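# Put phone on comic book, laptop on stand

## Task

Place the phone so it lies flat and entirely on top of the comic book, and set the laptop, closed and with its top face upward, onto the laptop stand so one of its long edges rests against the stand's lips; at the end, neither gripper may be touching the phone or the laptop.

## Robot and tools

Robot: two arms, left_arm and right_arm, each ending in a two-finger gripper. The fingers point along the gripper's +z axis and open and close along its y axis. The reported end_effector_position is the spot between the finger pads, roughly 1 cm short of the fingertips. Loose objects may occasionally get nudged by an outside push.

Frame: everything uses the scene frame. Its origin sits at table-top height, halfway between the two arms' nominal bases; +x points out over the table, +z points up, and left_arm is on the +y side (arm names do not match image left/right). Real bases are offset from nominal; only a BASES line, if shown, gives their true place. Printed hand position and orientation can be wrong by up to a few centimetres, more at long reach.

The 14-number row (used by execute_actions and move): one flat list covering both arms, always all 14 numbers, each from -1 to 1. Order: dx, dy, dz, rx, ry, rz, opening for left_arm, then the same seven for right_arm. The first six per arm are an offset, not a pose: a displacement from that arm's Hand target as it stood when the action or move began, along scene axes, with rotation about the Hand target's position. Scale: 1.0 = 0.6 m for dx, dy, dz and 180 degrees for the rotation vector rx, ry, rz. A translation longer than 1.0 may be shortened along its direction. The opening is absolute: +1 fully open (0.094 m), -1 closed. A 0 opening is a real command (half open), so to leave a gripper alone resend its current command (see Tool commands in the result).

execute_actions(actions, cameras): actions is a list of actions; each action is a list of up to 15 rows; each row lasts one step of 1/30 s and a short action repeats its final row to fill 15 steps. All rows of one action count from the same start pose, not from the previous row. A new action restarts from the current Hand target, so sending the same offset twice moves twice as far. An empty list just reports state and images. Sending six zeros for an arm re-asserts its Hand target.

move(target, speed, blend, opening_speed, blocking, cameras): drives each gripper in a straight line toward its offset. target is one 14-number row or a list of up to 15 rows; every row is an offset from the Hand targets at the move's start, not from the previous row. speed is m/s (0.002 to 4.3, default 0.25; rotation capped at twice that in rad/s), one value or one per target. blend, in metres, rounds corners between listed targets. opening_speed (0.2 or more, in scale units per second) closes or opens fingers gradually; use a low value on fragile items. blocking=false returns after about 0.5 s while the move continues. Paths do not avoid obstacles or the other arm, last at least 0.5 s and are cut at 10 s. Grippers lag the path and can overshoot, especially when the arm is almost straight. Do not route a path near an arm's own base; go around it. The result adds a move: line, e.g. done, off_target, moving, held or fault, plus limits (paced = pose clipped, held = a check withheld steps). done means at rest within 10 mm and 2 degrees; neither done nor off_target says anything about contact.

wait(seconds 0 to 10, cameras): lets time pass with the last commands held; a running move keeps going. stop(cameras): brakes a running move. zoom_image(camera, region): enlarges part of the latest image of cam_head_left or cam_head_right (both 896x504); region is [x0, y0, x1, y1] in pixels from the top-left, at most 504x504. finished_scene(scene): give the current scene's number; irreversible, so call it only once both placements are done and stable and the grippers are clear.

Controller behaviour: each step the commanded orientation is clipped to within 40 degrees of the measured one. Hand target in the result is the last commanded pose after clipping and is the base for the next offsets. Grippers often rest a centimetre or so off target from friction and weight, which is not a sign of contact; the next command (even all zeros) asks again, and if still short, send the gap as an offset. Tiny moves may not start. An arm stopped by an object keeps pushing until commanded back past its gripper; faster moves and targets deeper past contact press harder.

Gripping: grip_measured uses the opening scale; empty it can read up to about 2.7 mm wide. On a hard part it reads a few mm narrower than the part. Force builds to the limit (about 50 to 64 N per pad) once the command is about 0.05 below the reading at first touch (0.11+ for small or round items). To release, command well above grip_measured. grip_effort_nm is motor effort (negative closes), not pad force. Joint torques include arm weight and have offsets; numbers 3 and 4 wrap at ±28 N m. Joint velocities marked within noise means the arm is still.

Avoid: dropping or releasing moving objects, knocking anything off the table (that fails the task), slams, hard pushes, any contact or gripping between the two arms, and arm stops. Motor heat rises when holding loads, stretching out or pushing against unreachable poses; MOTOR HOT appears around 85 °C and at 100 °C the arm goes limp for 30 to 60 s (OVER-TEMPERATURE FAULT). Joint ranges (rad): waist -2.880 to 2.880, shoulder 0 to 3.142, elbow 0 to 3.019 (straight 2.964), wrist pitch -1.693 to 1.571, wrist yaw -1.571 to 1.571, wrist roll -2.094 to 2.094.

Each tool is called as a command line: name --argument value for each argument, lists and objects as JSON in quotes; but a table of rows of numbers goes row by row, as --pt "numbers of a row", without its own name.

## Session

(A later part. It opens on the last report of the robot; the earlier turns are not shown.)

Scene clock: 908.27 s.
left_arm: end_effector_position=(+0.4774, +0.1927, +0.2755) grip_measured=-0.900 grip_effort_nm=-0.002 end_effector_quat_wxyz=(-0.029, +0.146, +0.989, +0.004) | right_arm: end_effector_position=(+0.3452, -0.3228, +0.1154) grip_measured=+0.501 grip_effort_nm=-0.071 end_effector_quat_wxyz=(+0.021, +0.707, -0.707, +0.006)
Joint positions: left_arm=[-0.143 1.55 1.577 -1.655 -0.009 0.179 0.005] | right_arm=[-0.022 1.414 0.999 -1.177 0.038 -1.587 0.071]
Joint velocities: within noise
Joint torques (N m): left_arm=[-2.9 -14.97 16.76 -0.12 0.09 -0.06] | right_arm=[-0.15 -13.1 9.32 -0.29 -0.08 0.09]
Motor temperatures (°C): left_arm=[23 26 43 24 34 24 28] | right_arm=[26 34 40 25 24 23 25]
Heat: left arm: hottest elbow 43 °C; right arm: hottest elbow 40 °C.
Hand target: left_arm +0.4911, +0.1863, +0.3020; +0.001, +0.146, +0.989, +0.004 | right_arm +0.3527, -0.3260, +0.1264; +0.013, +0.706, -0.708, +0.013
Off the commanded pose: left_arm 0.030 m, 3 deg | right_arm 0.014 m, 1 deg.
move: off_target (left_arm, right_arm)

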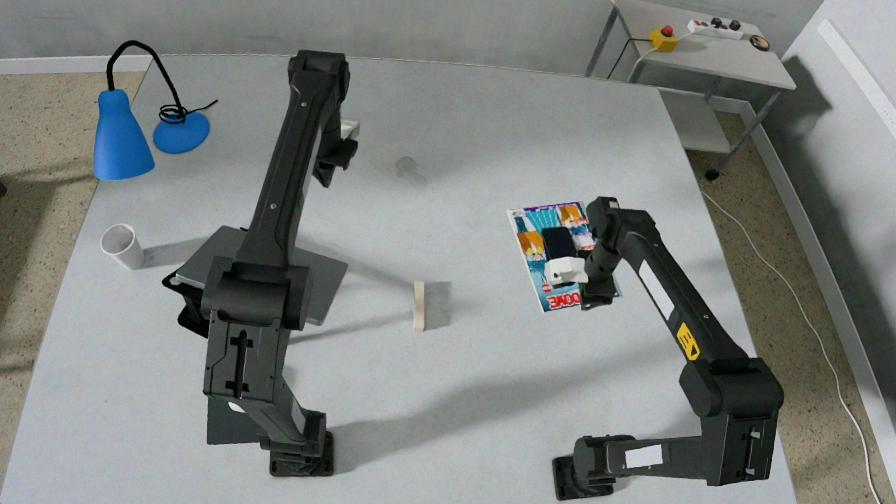

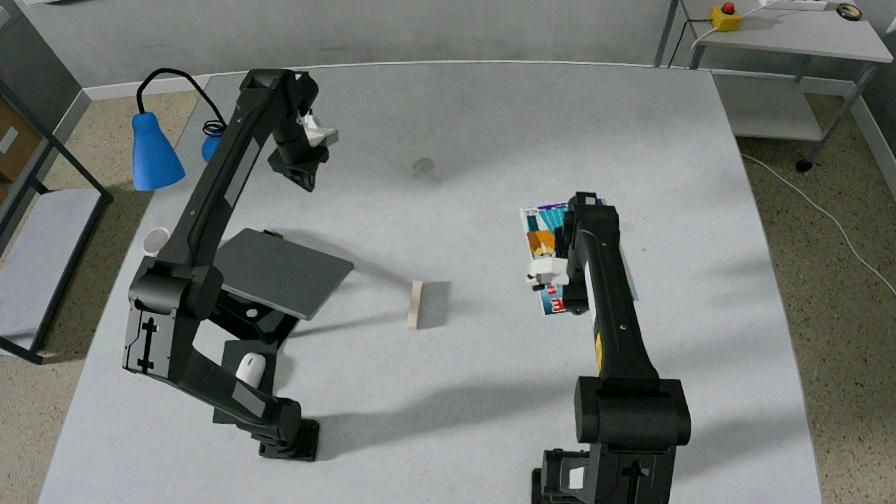

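move --target '[-0.01,0.0,-0.37,0,0,0,-0.9,0,0,0,0,0,0,0.5]' --speed 0.2

zoom_image --camera "cam_head_left" --region '[200, 130, 440, 350]'

zoom_image --camera "cam_head_right" --region '[200, 130, 440, 350]'

Scene clock: 914.03 s.
left_arm: end_effector_position=(+0.4843, +0.1913, +0.0821) grip_measured=-0.900 grip_effort_nm=-0.002 end_effector_quat_wxyz=(-0.003, +0.145, +0.989, +0.005) | right_arm: end_effector_position=(+0.3452, -0.3228, +0.1154) grip_measured=+0.501 grip_effort_nm=-0.071 end_effector_quat_wxyz=(+0.021, +0.707, -0.707, +0.006)
Joint positions: left_arm=[-0.144 1.647 1.172 -1.102 -0.009 0.176 0.005] | right_arm=[-0.022 1.414 0.999 -1.177 0.038 -1.587 0.071]
Joint velocities: within noise
Joint torques (N m): left_arm=[-2.26 -16.15 8.77 0.79 0 -0.05] | right_arm=[-0.15 -13.1 9.31 -0.28 -0.08 0.09]
Motor temperatures (°C): left_arm=[23 27 44 24 34 24 28] | right_arm=[26 34 40 25 24 23 25]
Heat: left arm: hottest elbow 44 °C; right arm: hottest elbow 40 °C.
Hand target: left_arm +0.4850, +0.1863, +0.0798; +0.000, +0.146, +0.989, +0.004 | right_arm +0.3527, -0.3260, +0.1264; +0.013, +0.706, -0.708, +0.013
Off the commanded pose: left_arm 0.005 m, 0 deg | right_arm 0.014 m, 1 deg.
move: off_target (right_arm)

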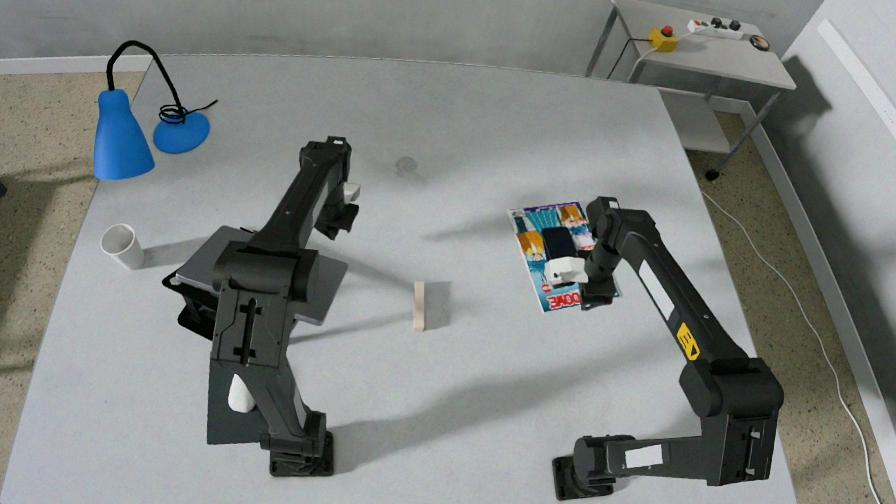

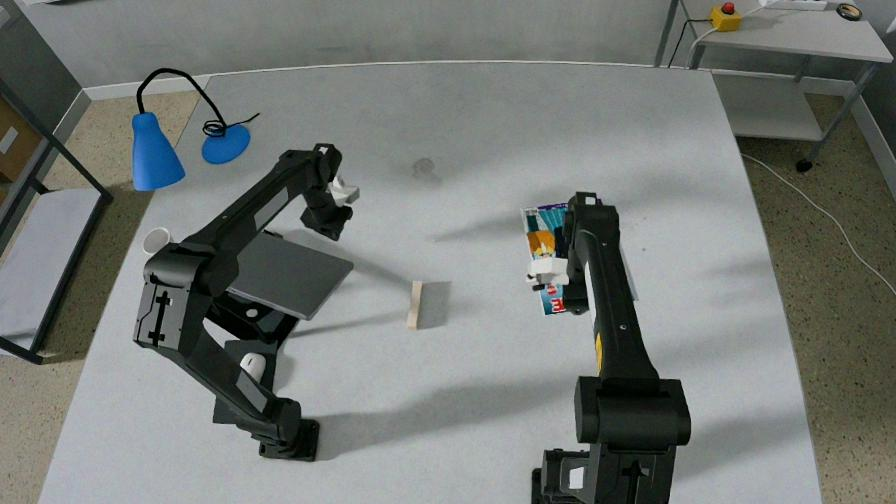

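Scaled by 2.100.

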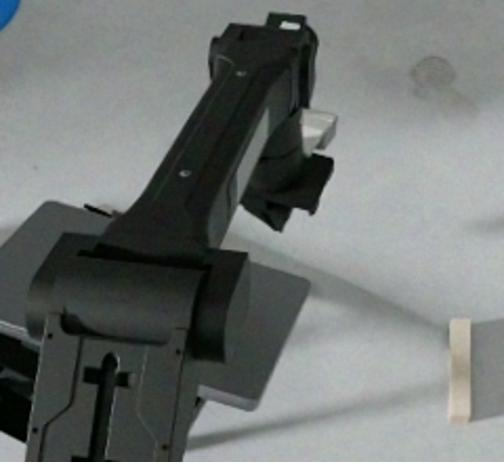

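Scaled by 2.100.

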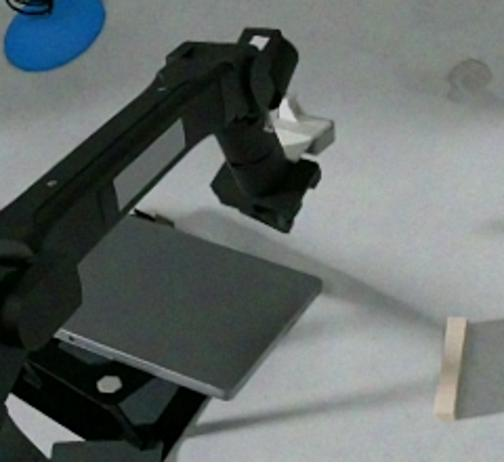

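move --pt "0 0.005 -0.055 0 0 0 -0.9 0 0 0 0 0 0 0.5" --pt "-0.053 0.029 -0.055 0 0 0 -0.9 0 0 0 0 0 0 0.5" --speed 0.08

zoom_image --camera "cam_head_left" --region '[200, 130, 440, 350]'

zoom_image --camera "cam_head_right" --region '[200, 130, 440, 350]'

Scene clock: 922.70 s.
left_arm: end_effector_position=(+0.4533, +0.1976, +0.0424) grip_measured=-0.900 grip_effort_nm=-0.002 end_effector_quat_wxyz=(-0.010, +0.149, +0.989, +0.004) | right_arm: end_effector_position=(+0.3452, -0.3228, +0.1154) grip_measured=+0.501 grip_effort_nm=-0.076 end_effector_quat_wxyz=(+0.021, +0.707, -0.707, +0.006)
Joint positions: left_arm=[-0.138 1.636 1.036 -0.99 -0.009 0.19 0.005] | right_arm=[-0.022 1.414 0.999 -1.177 0.038 -1.587 0.071]
Joint velocities: within noise
Joint torques (N m): left_arm=[-1.08 -16.85 7.38 0.66 0.06 0.09] | right_arm=[-0.09 -13.16 9.29 -0.27 -0.08 0.08]
Motor temperatures (°C): left_arm=[22 27 43 24 33 24 28] | right_arm=[26 34 40 25 24 23 25]
Heat: left arm: hottest elbow 43 °C; right arm: hottest elbow 40 °C.
Hand target: left_arm +0.4532, +0.2037, +0.0468; +0.000, +0.146, +0.989, +0.004 | right_arm +0.3527, -0.3260, +0.1264; +0.013, +0.706, -0.708, +0.013
Off the commanded pose: left_arm 0.008 m, 1 deg | right_arm 0.014 m, 1 deg.
move: off_target (right_arm)

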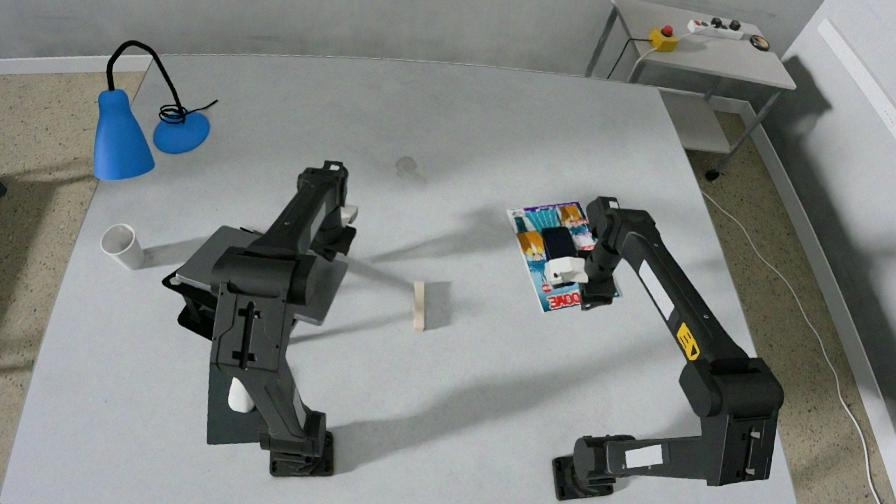

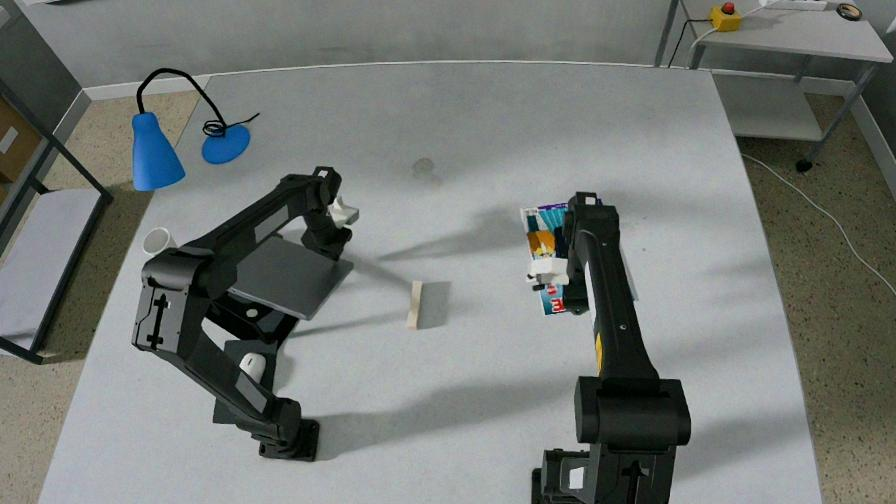

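Scaled by 2.100.

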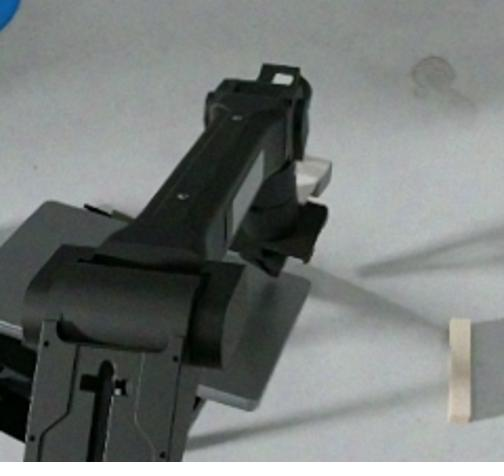

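Scaled by 2.100.

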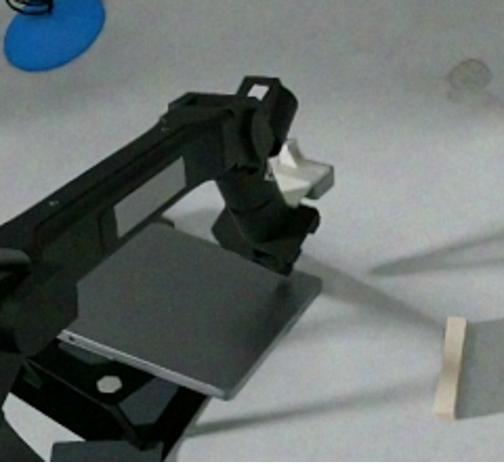

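move --target '[-0.045,0.021,0,0,0,0,-0.9,0,0,0,0,0,0,0.5]' --speed 0.05

zoom_image --camera "cam_head_left" --region '[200, 130, 440, 350]'

zoom_image --camera "cam_head_right" --region '[200, 130, 440, 350]'

Scene clock: 926.37 s.
left_arm: end_effector_position=(+0.4333, +0.2082, +0.0482) grip_measured=-0.900 grip_effort_nm=-0.007 end_effector_quat_wxyz=(+0.002, +0.151, +0.989, +0.004) | right_arm: end_effector_position=(+0.3452, -0.3228, +0.1154) grip_measured=+0.501 grip_effort_nm=-0.076 end_effector_quat_wxyz=(+0.021, +0.707, -0.707, +0.006)
Joint positions: left_arm=[-0.117 1.565 0.965 -0.966 -0.009 0.215 0.005] | right_arm=[-0.022 1.414 0.999 -1.177 0.038 -1.587 0.071]
Joint velocities: within noise
Joint torques (N m): left_arm=[-0.44 -14.8 6.87 0.35 -0.03 0.1] | right_arm=[-0.03 -13.04 9.32 -0.28 -0.08 0.09]
Motor temperatures (°C): left_arm=[22 27 42 24 33 24 28] | right_arm=[26 34 40 25 24 23 25]
Heat: left arm: hottest elbow 42 °C; right arm: hottest elbow 40 °C.
Hand target: left_arm +0.4262, +0.2163, +0.0469; +0.000, +0.146, +0.989, +0.004 | right_arm +0.3527, -0.3260, +0.1264; +0.013, +0.706, -0.708, +0.013
Off the commanded pose: left_arm 0.011 m, 1 deg | right_arm 0.014 m, 1 deg.
move: off_target (left_arm, right_arm)

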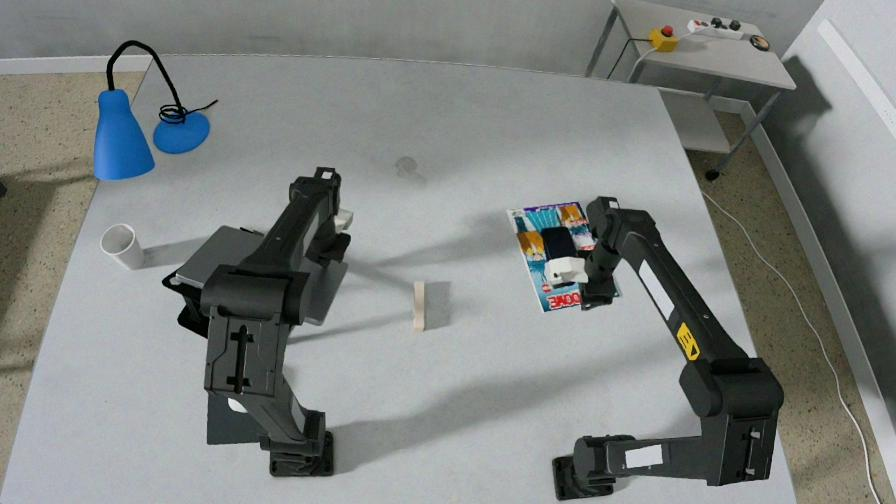

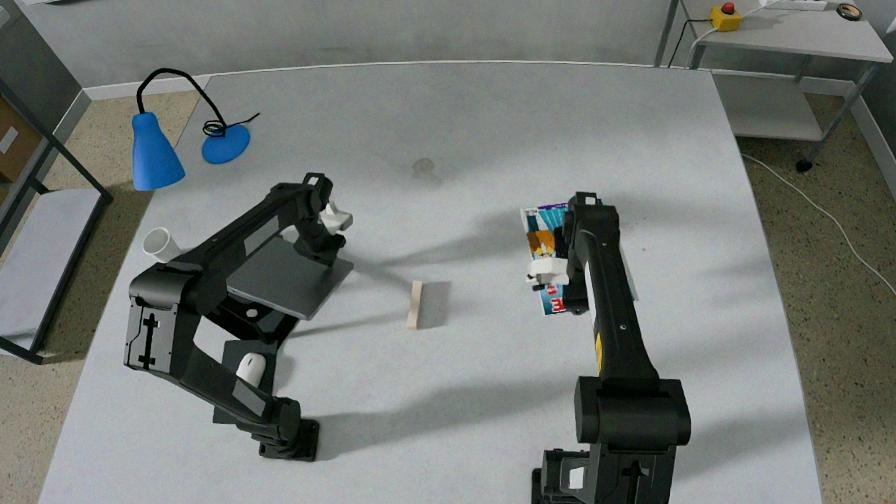

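Scaled by 2.100.

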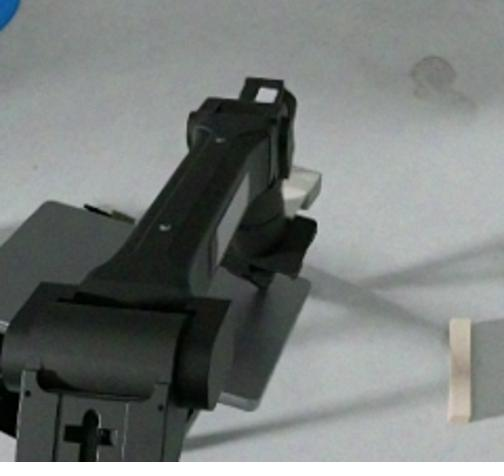

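Scaled by 2.100.

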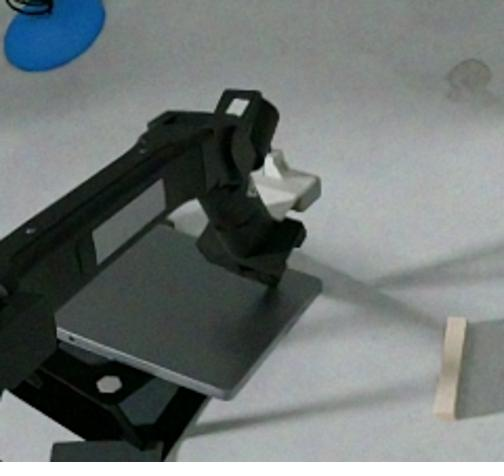

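move --pt "0.07 -0.033 0.05 0 0 0 -0.9 0 0 0 0 0 0 0.5" --pt "0.085 -0.04 -0.03 0 0 0 -0.9 0 0 0 0 0 0 0.5" --speed 0.1

zoom_image --camera "cam_head_left" --region '[220, 180, 400, 310]'

zoom_image --camera "cam_head_right" --region '[220, 180, 400, 310]'

Scene clock: 932.17 s.
left_arm: end_effector_position=(+0.4614, +0.1996, +0.0319) grip_measured=-0.900 grip_effort_nm=-0.002 end_effector_quat_wxyz=(-0.007, +0.144, +0.990, +0.004) | right_arm: end_effector_position=(+0.3452, -0.3228, +0.1154) grip_measured=+0.501 grip_effort_nm=-0.071 end_effector_quat_wxyz=(+0.021, +0.707, -0.707, +0.006)
Joint positions: left_arm=[-0.131 1.668 1.044 -0.96 -0.009 0.187 0.005] | right_arm=[-0.022 1.414 0.999 -1.177 0.038 -1.587 0.071]
Joint velocities: within noise
Joint torques (N m): left_arm=[-3.37 -12.16 11.63 0.75 -0.05 -0.12] | right_arm=[-0.21 -13.04 9.31 -0.27 -0.08 0.09]
Motor temperatures (°C): left_arm=[22 27 42 24 33 24 28] | right_arm=[26 34 40 25 24 23 25]
Heat: left arm: hottest elbow 42 °C; right arm: hottest elbow 40 °C.
Hand target: left_arm +0.4771, +0.1923, +0.0288; +0.000, +0.146, +0.989, +0.004 | right_arm +0.3527, -0.3260, +0.1264; +0.013, +0.706, -0.708, +0.013
Off the commanded pose: left_arm 0.018 m, 1 deg | right_arm 0.014 m, 1 deg.
move: off_target (left_arm, right_arm)

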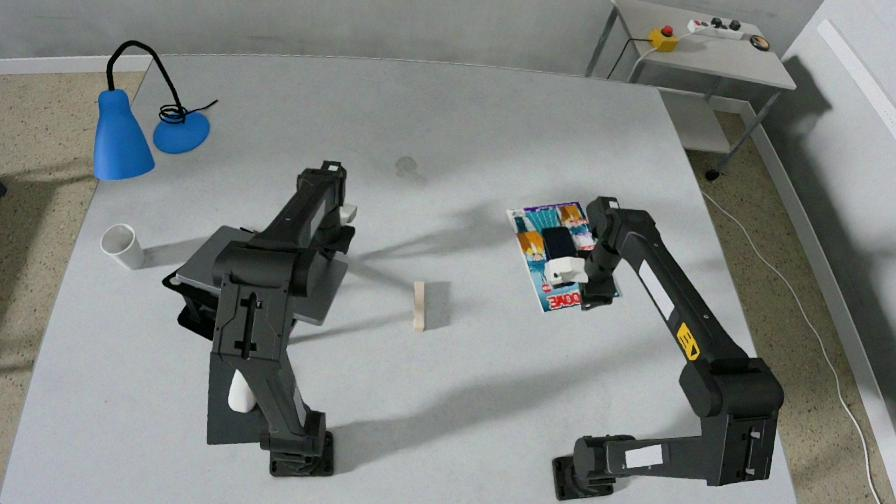

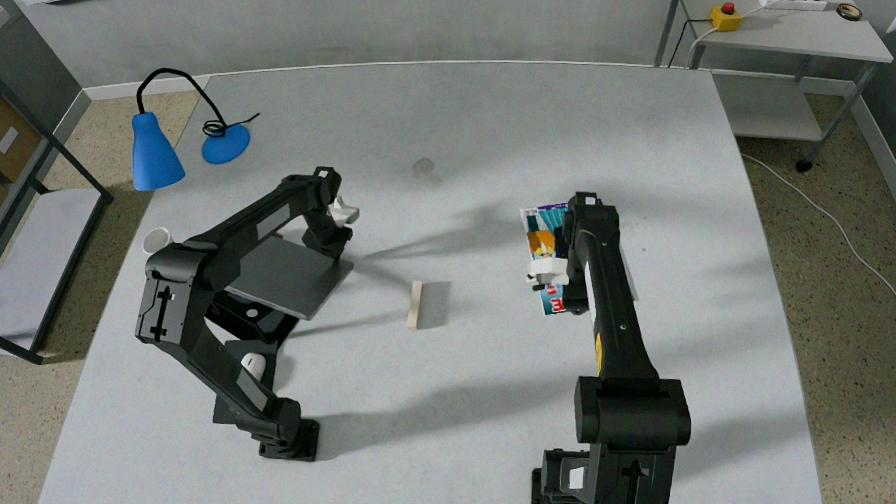

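Scaled by 2.800.

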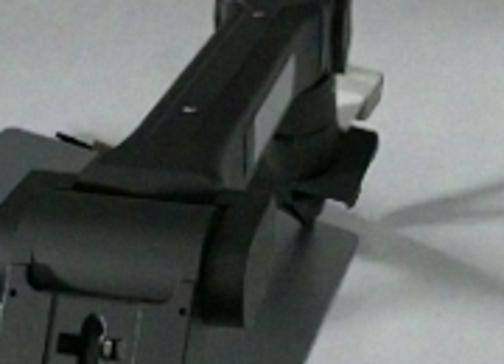

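Scaled by 2.800.

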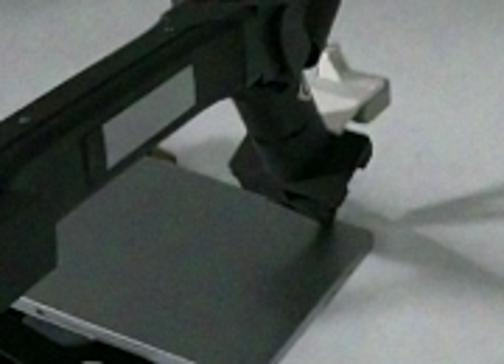

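move --pt "0 0 0.08 0 0 0 -0.9 0 0 0 0 0 0 0.5" --pt "0.045 -0.02 0.08 0 0 0 -0.9 0 0 0 0 0 0 0.5" --speed 0.12

zoom_image --camera "cam_head_left" --region '[220, 180, 400, 310]'

zoom_image --camera "cam_head_right" --region '[220, 180, 400, 310]'

Scene clock: 936.37 s.
left_arm: end_effector_position=(+0.4828, +0.1889, +0.0620) grip_measured=-0.900 grip_effort_nm=-0.002 end_effector_quat_wxyz=(-0.018, +0.144, +0.989, +0.004) | right_arm: end_effector_position=(+0.3452, -0.3228, +0.1154) grip_measured=+0.501 grip_effort_nm=-0.076 end_effector_quat_wxyz=(+0.021, +0.707, -0.707, +0.006)
Joint positions: left_arm=[-0.15 1.688 1.164 -1.084 -0.009 0.169 0.005] | right_arm=[-0.022 1.414 0.999 -1.177 0.038 -1.587 0.071]
Joint velocities: within noise
Joint torques (N m): left_arm=[-2.78 -14.92 14.39 -0.05 -0.01 -0.1] | right_arm=[-0.21 -13.1 9.31 -0.31 -0.07 0.08]
Motor temperatures (°C): left_arm=[22 27 42 24 33 24 28] | right_arm=[26 34 40 25 24 23 25]
Heat: left arm: hottest elbow 42 °C; right arm: hottest elbow 40 °C.
Hand target: left_arm +0.5043, +0.1803, +0.0769; +0.000, +0.146, +0.989, +0.004 | right_arm +0.3527, -0.3260, +0.1264; +0.013, +0.706, -0.708, +0.013
Off the commanded pose: left_arm 0.027 m, 2 deg | right_arm 0.014 m, 1 deg.
move: off_target (left_arm, right_arm)

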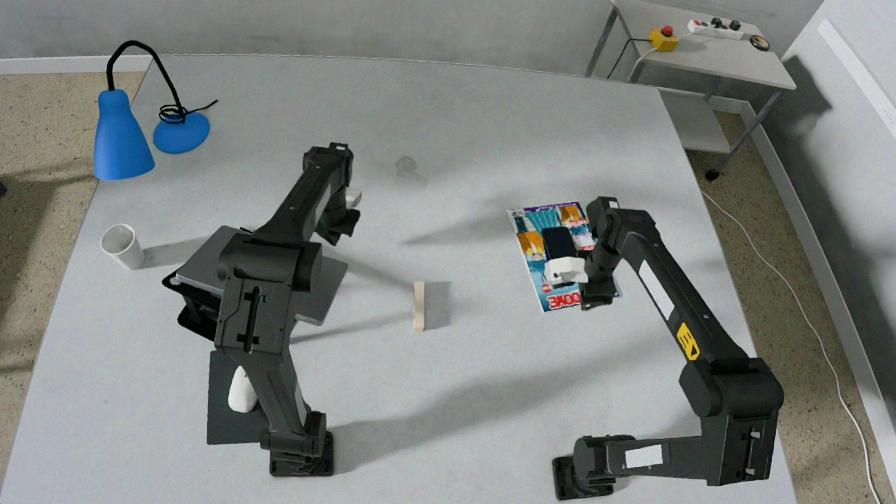

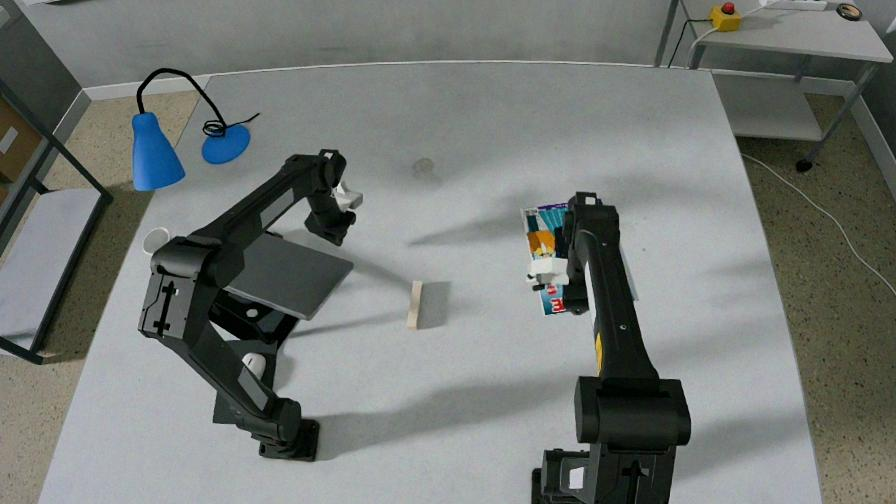

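Scaled by 2.800.

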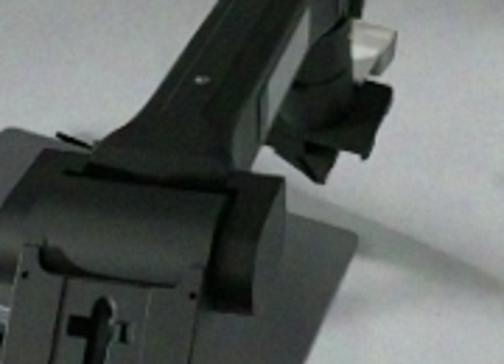

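Scaled by 2.800.

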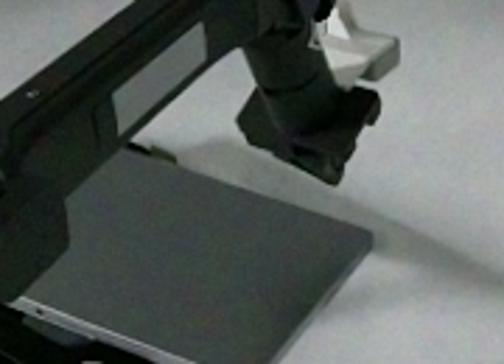

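move --pt "-0.02 0.01 -0.095 0 0 0 -0.9 0 0 0 0 0 0 0.5" --speed 0.08

zoom_image --camera "cam_head_left" --region '[220, 180, 400, 310]'

zoom_image --camera "cam_head_right" --region '[220, 180, 400, 310]'

Scene clock: 940.90 s.
left_arm: end_effector_position=(+0.4934, +0.1876, +0.0256) grip_measured=-0.900 grip_effort_nm=-0.007 end_effector_quat_wxyz=(+0.001, +0.144, +0.990, +0.004) | right_arm: end_effector_position=(+0.3452, -0.3228, +0.1154) grip_measured=+0.501 grip_effort_nm=-0.076 end_effector_quat_wxyz=(+0.021, +0.707, -0.707, +0.006)
Joint positions: left_arm=[-0.15 1.742 1.127 -0.952 -0.009 0.169 0.005] | right_arm=[-0.022 1.414 0.999 -1.177 0.038 -1.587 0.071]
Joint velocities: within noise
Joint torques (N m): left_arm=[-2.08 -15.33 7.79 0.8 -0.04 0.08] | right_arm=[-0.21 -13.16 9.28 -0.27 -0.08 0.09]
Motor temperatures (°C): left_arm=[22 27 41 24 33 24 28] | right_arm=[26 34 40 25 24 23 25]
Heat: left arm: hottest elbow 41 °C; right arm: hottest elbow 40 °C.
Hand target: left_arm +0.4922, +0.1863, +0.0199; +0.000, +0.146, +0.989, +0.004 | right_arm +0.3527, -0.3260, +0.1264; +0.013, +0.706, -0.708, +0.013
Off the commanded pose: left_arm 0.006 m, 0 deg | right_arm 0.014 m, 1 deg.
move: off_target (right_arm)

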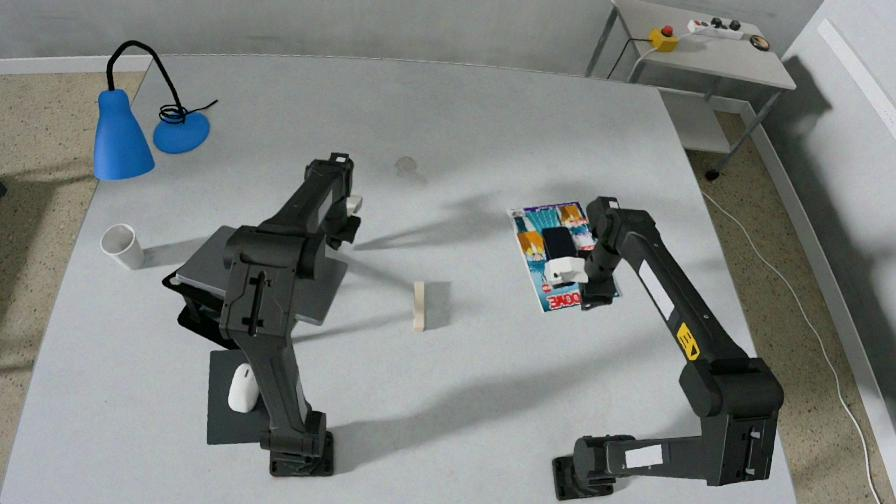

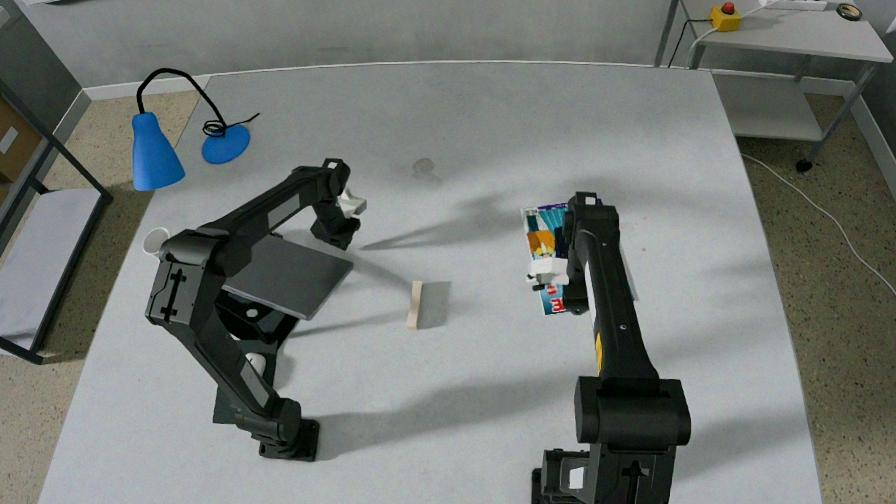

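Scaled by 2.800.

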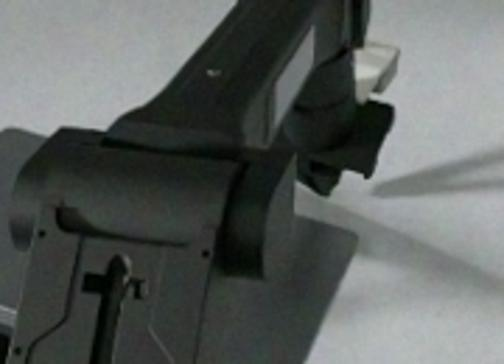

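Scaled by 2.800.

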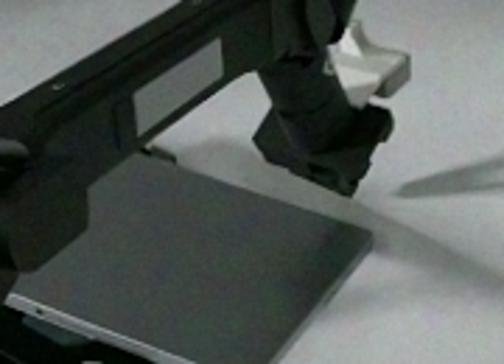

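move --pt "-0.06 0.028 -0.005 0 0 0 -0.9 0 0 0 0 0 0 0.5" --speed 0.06

zoom_image --camera "cam_head_left" --region '[220, 180, 400, 310]'

zoom_image --camera "cam_head_right" --region '[220, 180, 400, 310]'

Scene clock: 944.70 s.
left_arm: end_effector_position=(+0.4702, +0.1920, +0.0190) grip_measured=-0.900 grip_effort_nm=-0.002 end_effector_quat_wxyz=(+0.012, +0.152, +0.988, +0.004) | right_arm: end_effector_position=(+0.3452, -0.3228, +0.1154) grip_measured=+0.501 grip_effort_nm=-0.071 end_effector_quat_wxyz=(+0.021, +0.707, -0.707, +0.006)
Joint positions: left_arm=[-0.145 1.689 1.031 -0.887 -0.007 0.188 0.005] | right_arm=[-0.022 1.414 0.999 -1.177 0.038 -1.587 0.071]
Joint velocities: within noise
Joint torques (N m): left_arm=[0.38 -16.56 5.79 0.09 -0.05 0.12] | right_arm=[-0.15 -13.1 9.29 -0.28 -0.08 0.08]
Motor temperatures (°C): left_arm=[22 28 41 24 33 24 28] | right_arm=[26 34 40 25 24 23 25]
Heat: left arm: hottest elbow 41 °C; right arm: hottest elbow 40 °C.
Hand target: left_arm +0.4561, +0.2031, +0.0169; +0.000, +0.146, +0.989, +0.004 | right_arm +0.3527, -0.3260, +0.1264; +0.013, +0.706, -0.708, +0.013
Off the commanded pose: left_arm 0.018 m, 2 deg | right_arm 0.014 m, 1 deg.
move: off_target (left_arm, right_arm)

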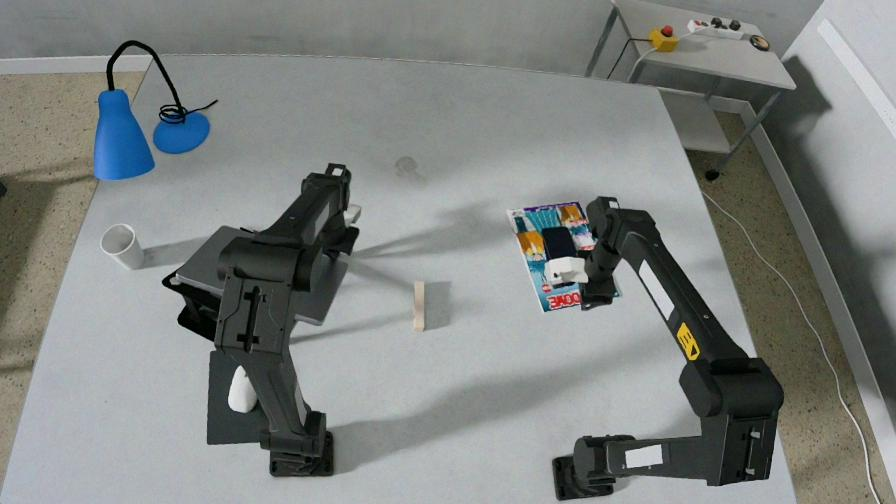

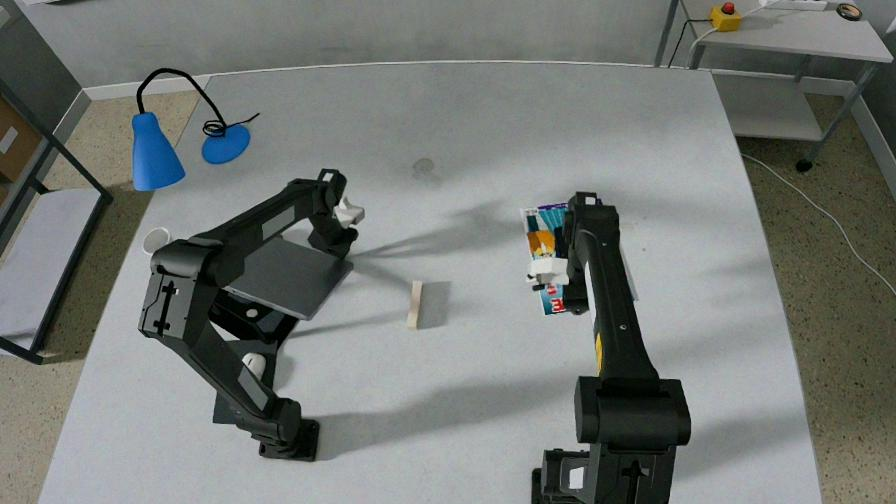

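Scaled by 2.800.

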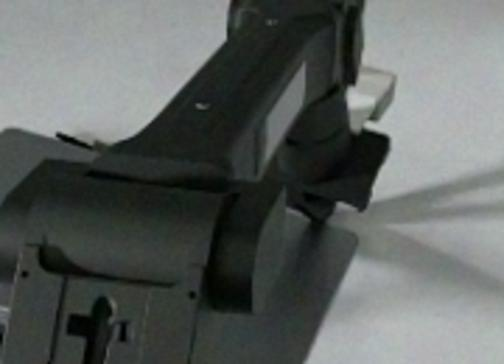

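Scaled by 2.800.

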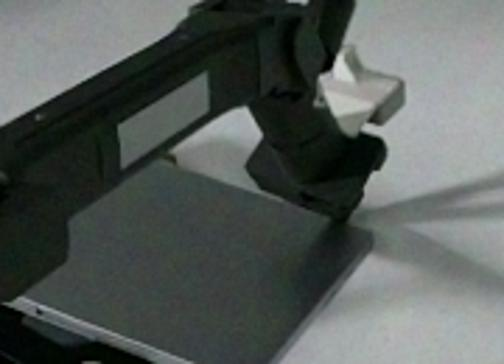

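move --pt "-0.05 0.023 0.0 0 0 0 -0.9 0 0 0 0 0 0 0.5" --speed 0.06

zoom_image --camera "cam_head_left" --region '[220, 180, 400, 310]'

zoom_image --camera "cam_head_right" --region '[220, 180, 400, 310]'

Scene clock: 948.00 s.
left_arm: end_effector_position=(+0.4527, +0.2014, +0.0326) grip_measured=-0.900 grip_effort_nm=-0.002 end_effector_quat_wxyz=(+0.038, +0.155, +0.987, +0.002) | right_arm: end_effector_position=(+0.3452, -0.3228, +0.1154) grip_measured=+0.501 grip_effort_nm=-0.081 end_effector_quat_wxyz=(+0.021, +0.707, -0.707, +0.006)
Joint positions: left_arm=[-0.125 1.598 0.953 -0.849 0.001 0.215 0.005] | right_arm=[-0.022 1.414 0.999 -1.177 0.038 -1.587 0.071]
Joint velocities: within noise
Joint torques (N m): left_arm=[0.62 -13.27 4.81 -0.59 -0.3 0.12] | right_arm=[-0.15 -13.16 9.31 -0.32 -0.08 0.09]
Motor temperatures (°C): left_arm=[22 28 41 24 33 24 28] | right_arm=[26 34 40 25 24 23 25]
Heat: left arm: hottest elbow 41 °C; right arm: hottest elbow 40 °C.
Hand target: left_arm +0.4262, +0.2169, +0.0168; +0.000, +0.146, +0.989, +0.004 | right_arm +0.3527, -0.3260, +0.1264; +0.013, +0.706, -0.708, +0.013
Off the commanded pose: left_arm 0.035 m, 4 deg | right_arm 0.014 m, 1 deg.
move: off_target (left_arm, right_arm)

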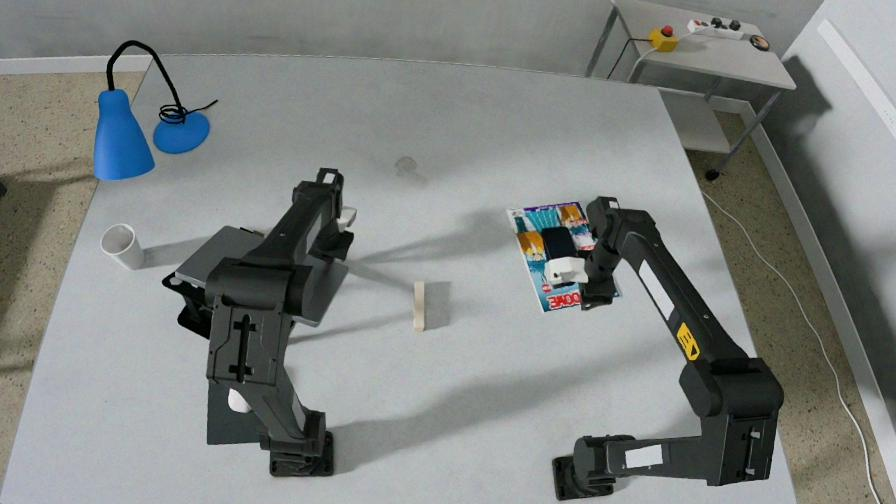

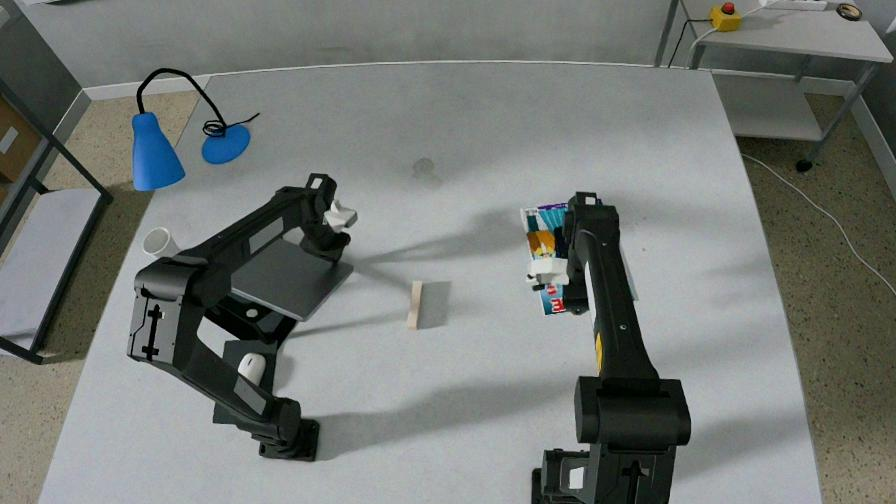

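Scaled by 2.800.

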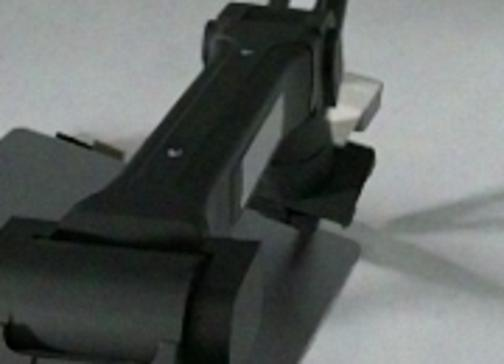

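Scaled by 2.800.

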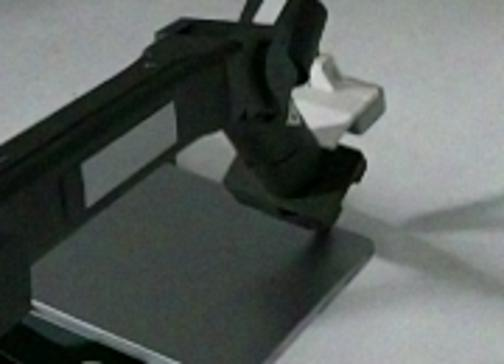

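move --pt "0.0 0 0.15 0 0 0 -0.9 0 0 0 0 0 0 0.5" --pt "0.1 -0.25 0.25 0 0 0 -0.9 0 0 0 0 0 0 0.5" --speed 0.2

zoom_image --camera "cam_head_left" --region '[150, 210, 370, 330]'

zoom_image --camera "cam_head_right" --region '[150, 210, 370, 330]'

Scene clock: 954.77 s.
left_arm: end_effector_position=(+0.4657, +0.0778, +0.1474) grip_measured=-0.900 grip_effort_nm=-0.002 end_effector_quat_wxyz=(-0.022, +0.147, +0.989, +0.007) | right_arm: end_effector_position=(+0.3452, -0.3228, +0.1154) grip_measured=+0.501 grip_effort_nm=-0.071 end_effector_quat_wxyz=(+0.021, +0.707, -0.707, +0.006)
Joint positions: left_arm=[-0.392 1.628 1.332 -1.321 -0.005 -0.068 0.005] | right_arm=[-0.022 1.414 0.999 -1.177 0.038 -1.587 0.071]
Joint velocities: within noise
Joint torques (N m): left_arm=[-2.02 -15.21 16.43 -0.21 -0.12 -0.09] | right_arm=[-0.21 -13.04 9.28 -0.28 -0.08 0.08]
Motor temperatures (°C): left_arm=[22 28 40 24 32 24 28] | right_arm=[26 34 40 25 24 23 25]
Heat: left arm: hottest elbow 40 °C; right arm: hottest elbow 40 °C.
Hand target: left_arm +0.4863, +0.0669, +0.1669; +0.001, +0.146, +0.989, +0.004 | right_arm +0.3527, -0.3260, +0.1264; +0.013, +0.706, -0.708, +0.013
Off the commanded pose: left_arm 0.030 m, 3 deg | right_arm 0.014 m, 1 deg.
move: off_target (left_arm, right_arm)

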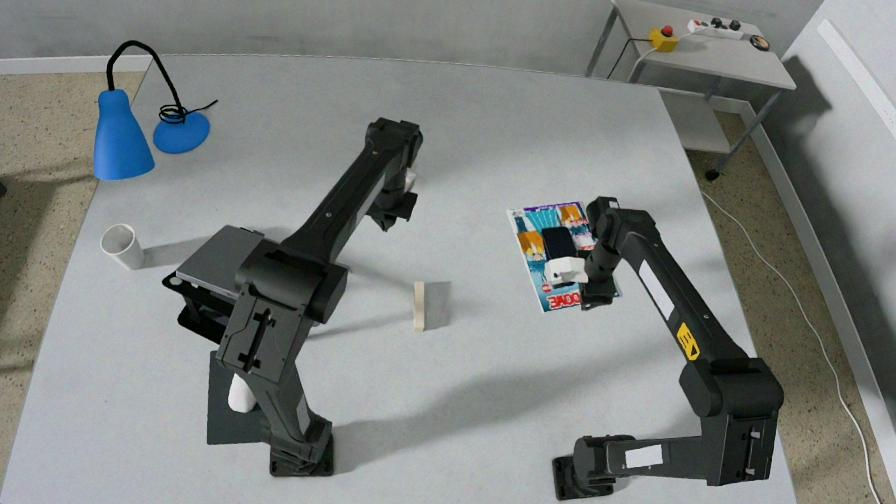

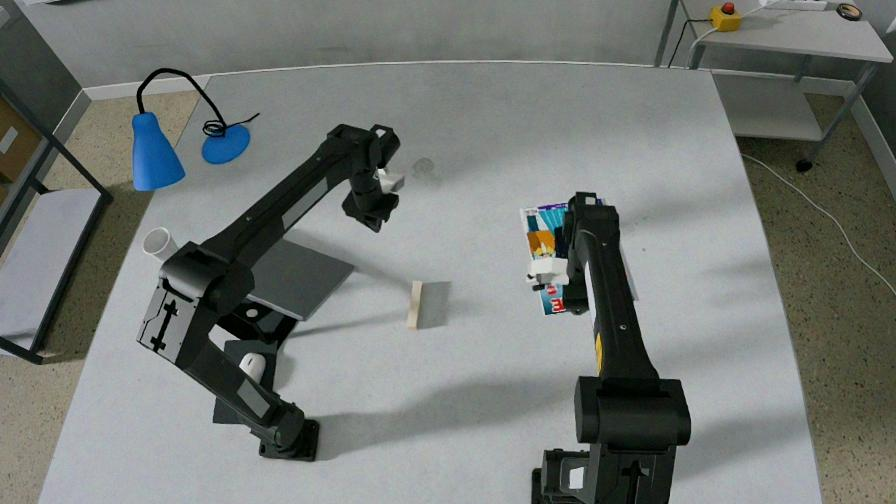

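Scaled by 2.291.

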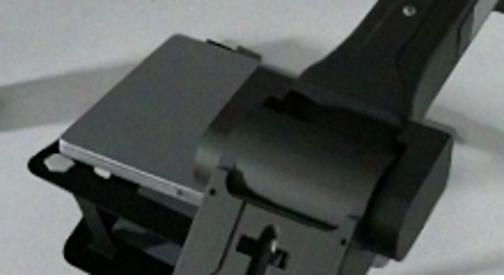

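Scaled by 2.291.

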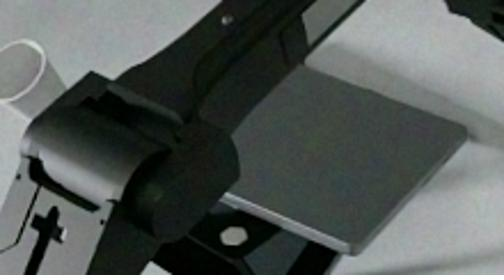

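move --pt "-0.35 -0.12 0.2 0 0 0 -0.9 0 0 0 0 0 0 0.5" --speed 0.25

zoom_image --camera "cam_head_left" --region '[150, 210, 370, 330]'

zoom_image --camera "cam_head_right" --region '[150, 210, 370, 330]'

Scene clock: 959.13 s.
left_arm: end_effector_position=(+0.2797, -0.0035, +0.2812) grip_measured=-0.900 grip_effort_nm=-0.007 end_effector_quat_wxyz=(-0.003, +0.145, +0.989, +0.005) | right_arm: end_effector_position=(+0.3452, -0.3228, +0.1154) grip_measured=+0.501 grip_effort_nm=-0.076 end_effector_quat_wxyz=(+0.021, +0.707, -0.707, +0.006)
Joint positions: left_arm=[-0.81 1.261 1.3 -1.62 -0.005 -0.489 0.005] | right_arm=[-0.022 1.414 0.999 -1.177 0.038 -1.587 0.071]
Joint velocities: within noise
Joint torques (N m): left_arm=[-2.78 -10.75 11.11 -0.12 -0.09 -0.05] | right_arm=[-0.15 -13.1 9.28 -0.29 -0.08 0.09]
Motor temperatures (°C): left_arm=[22 28 41 24 32 24 28] | right_arm=[26 34 40 25 24 23 25]
Heat: left arm: hottest elbow 41 °C; right arm: hottest elbow 40 °C.
Hand target: left_arm +0.2762, -0.0051, +0.2869; +0.000, +0.146, +0.989, +0.004 | right_arm +0.3527, -0.3260, +0.1264; +0.013, +0.706, -0.708, +0.013
Off the commanded pose: left_arm 0.007 m, 0 deg | right_arm 0.014 m, 1 deg.
move: off_target (right_arm)

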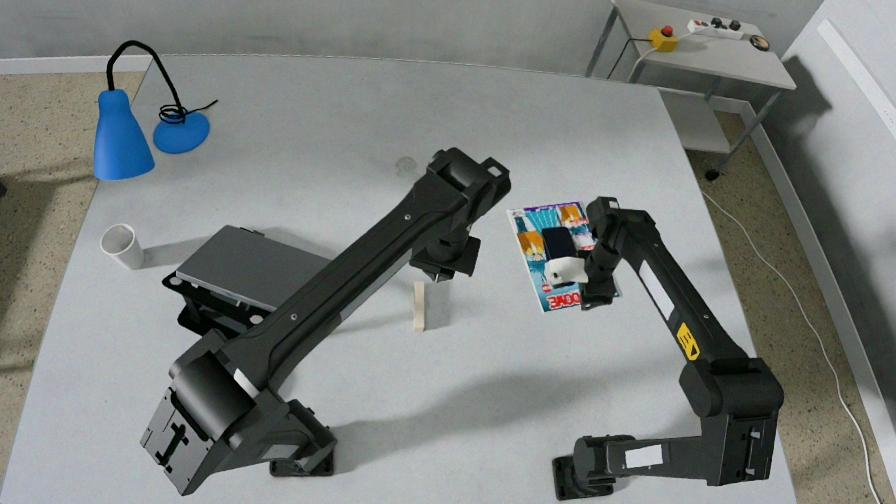

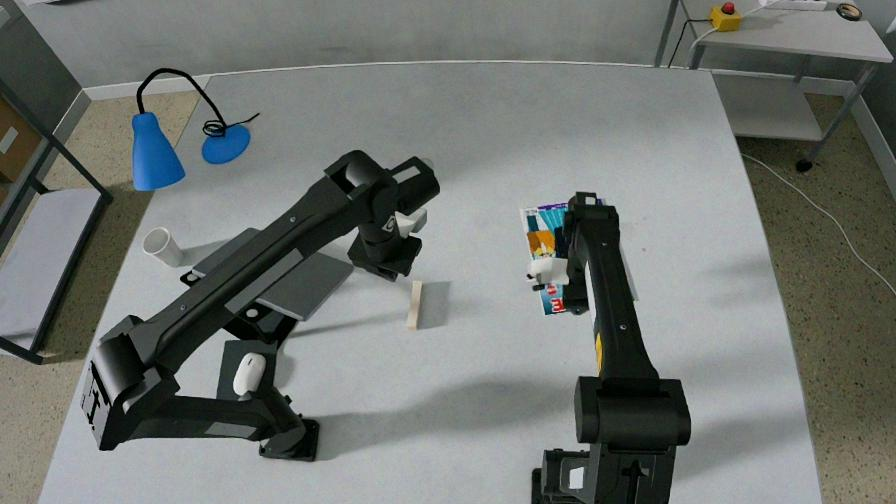

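Scaled by 2.291.

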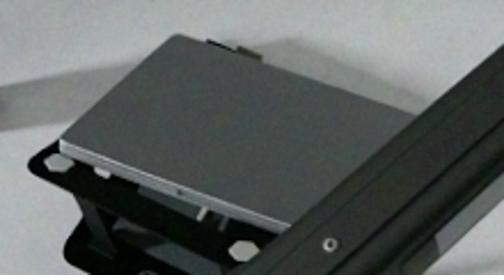

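Scaled by 2.291.

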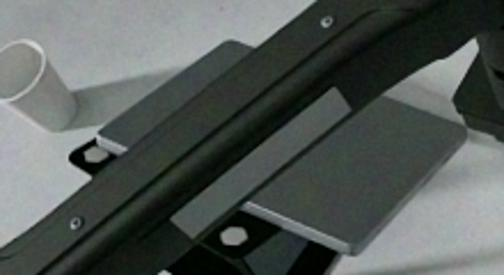

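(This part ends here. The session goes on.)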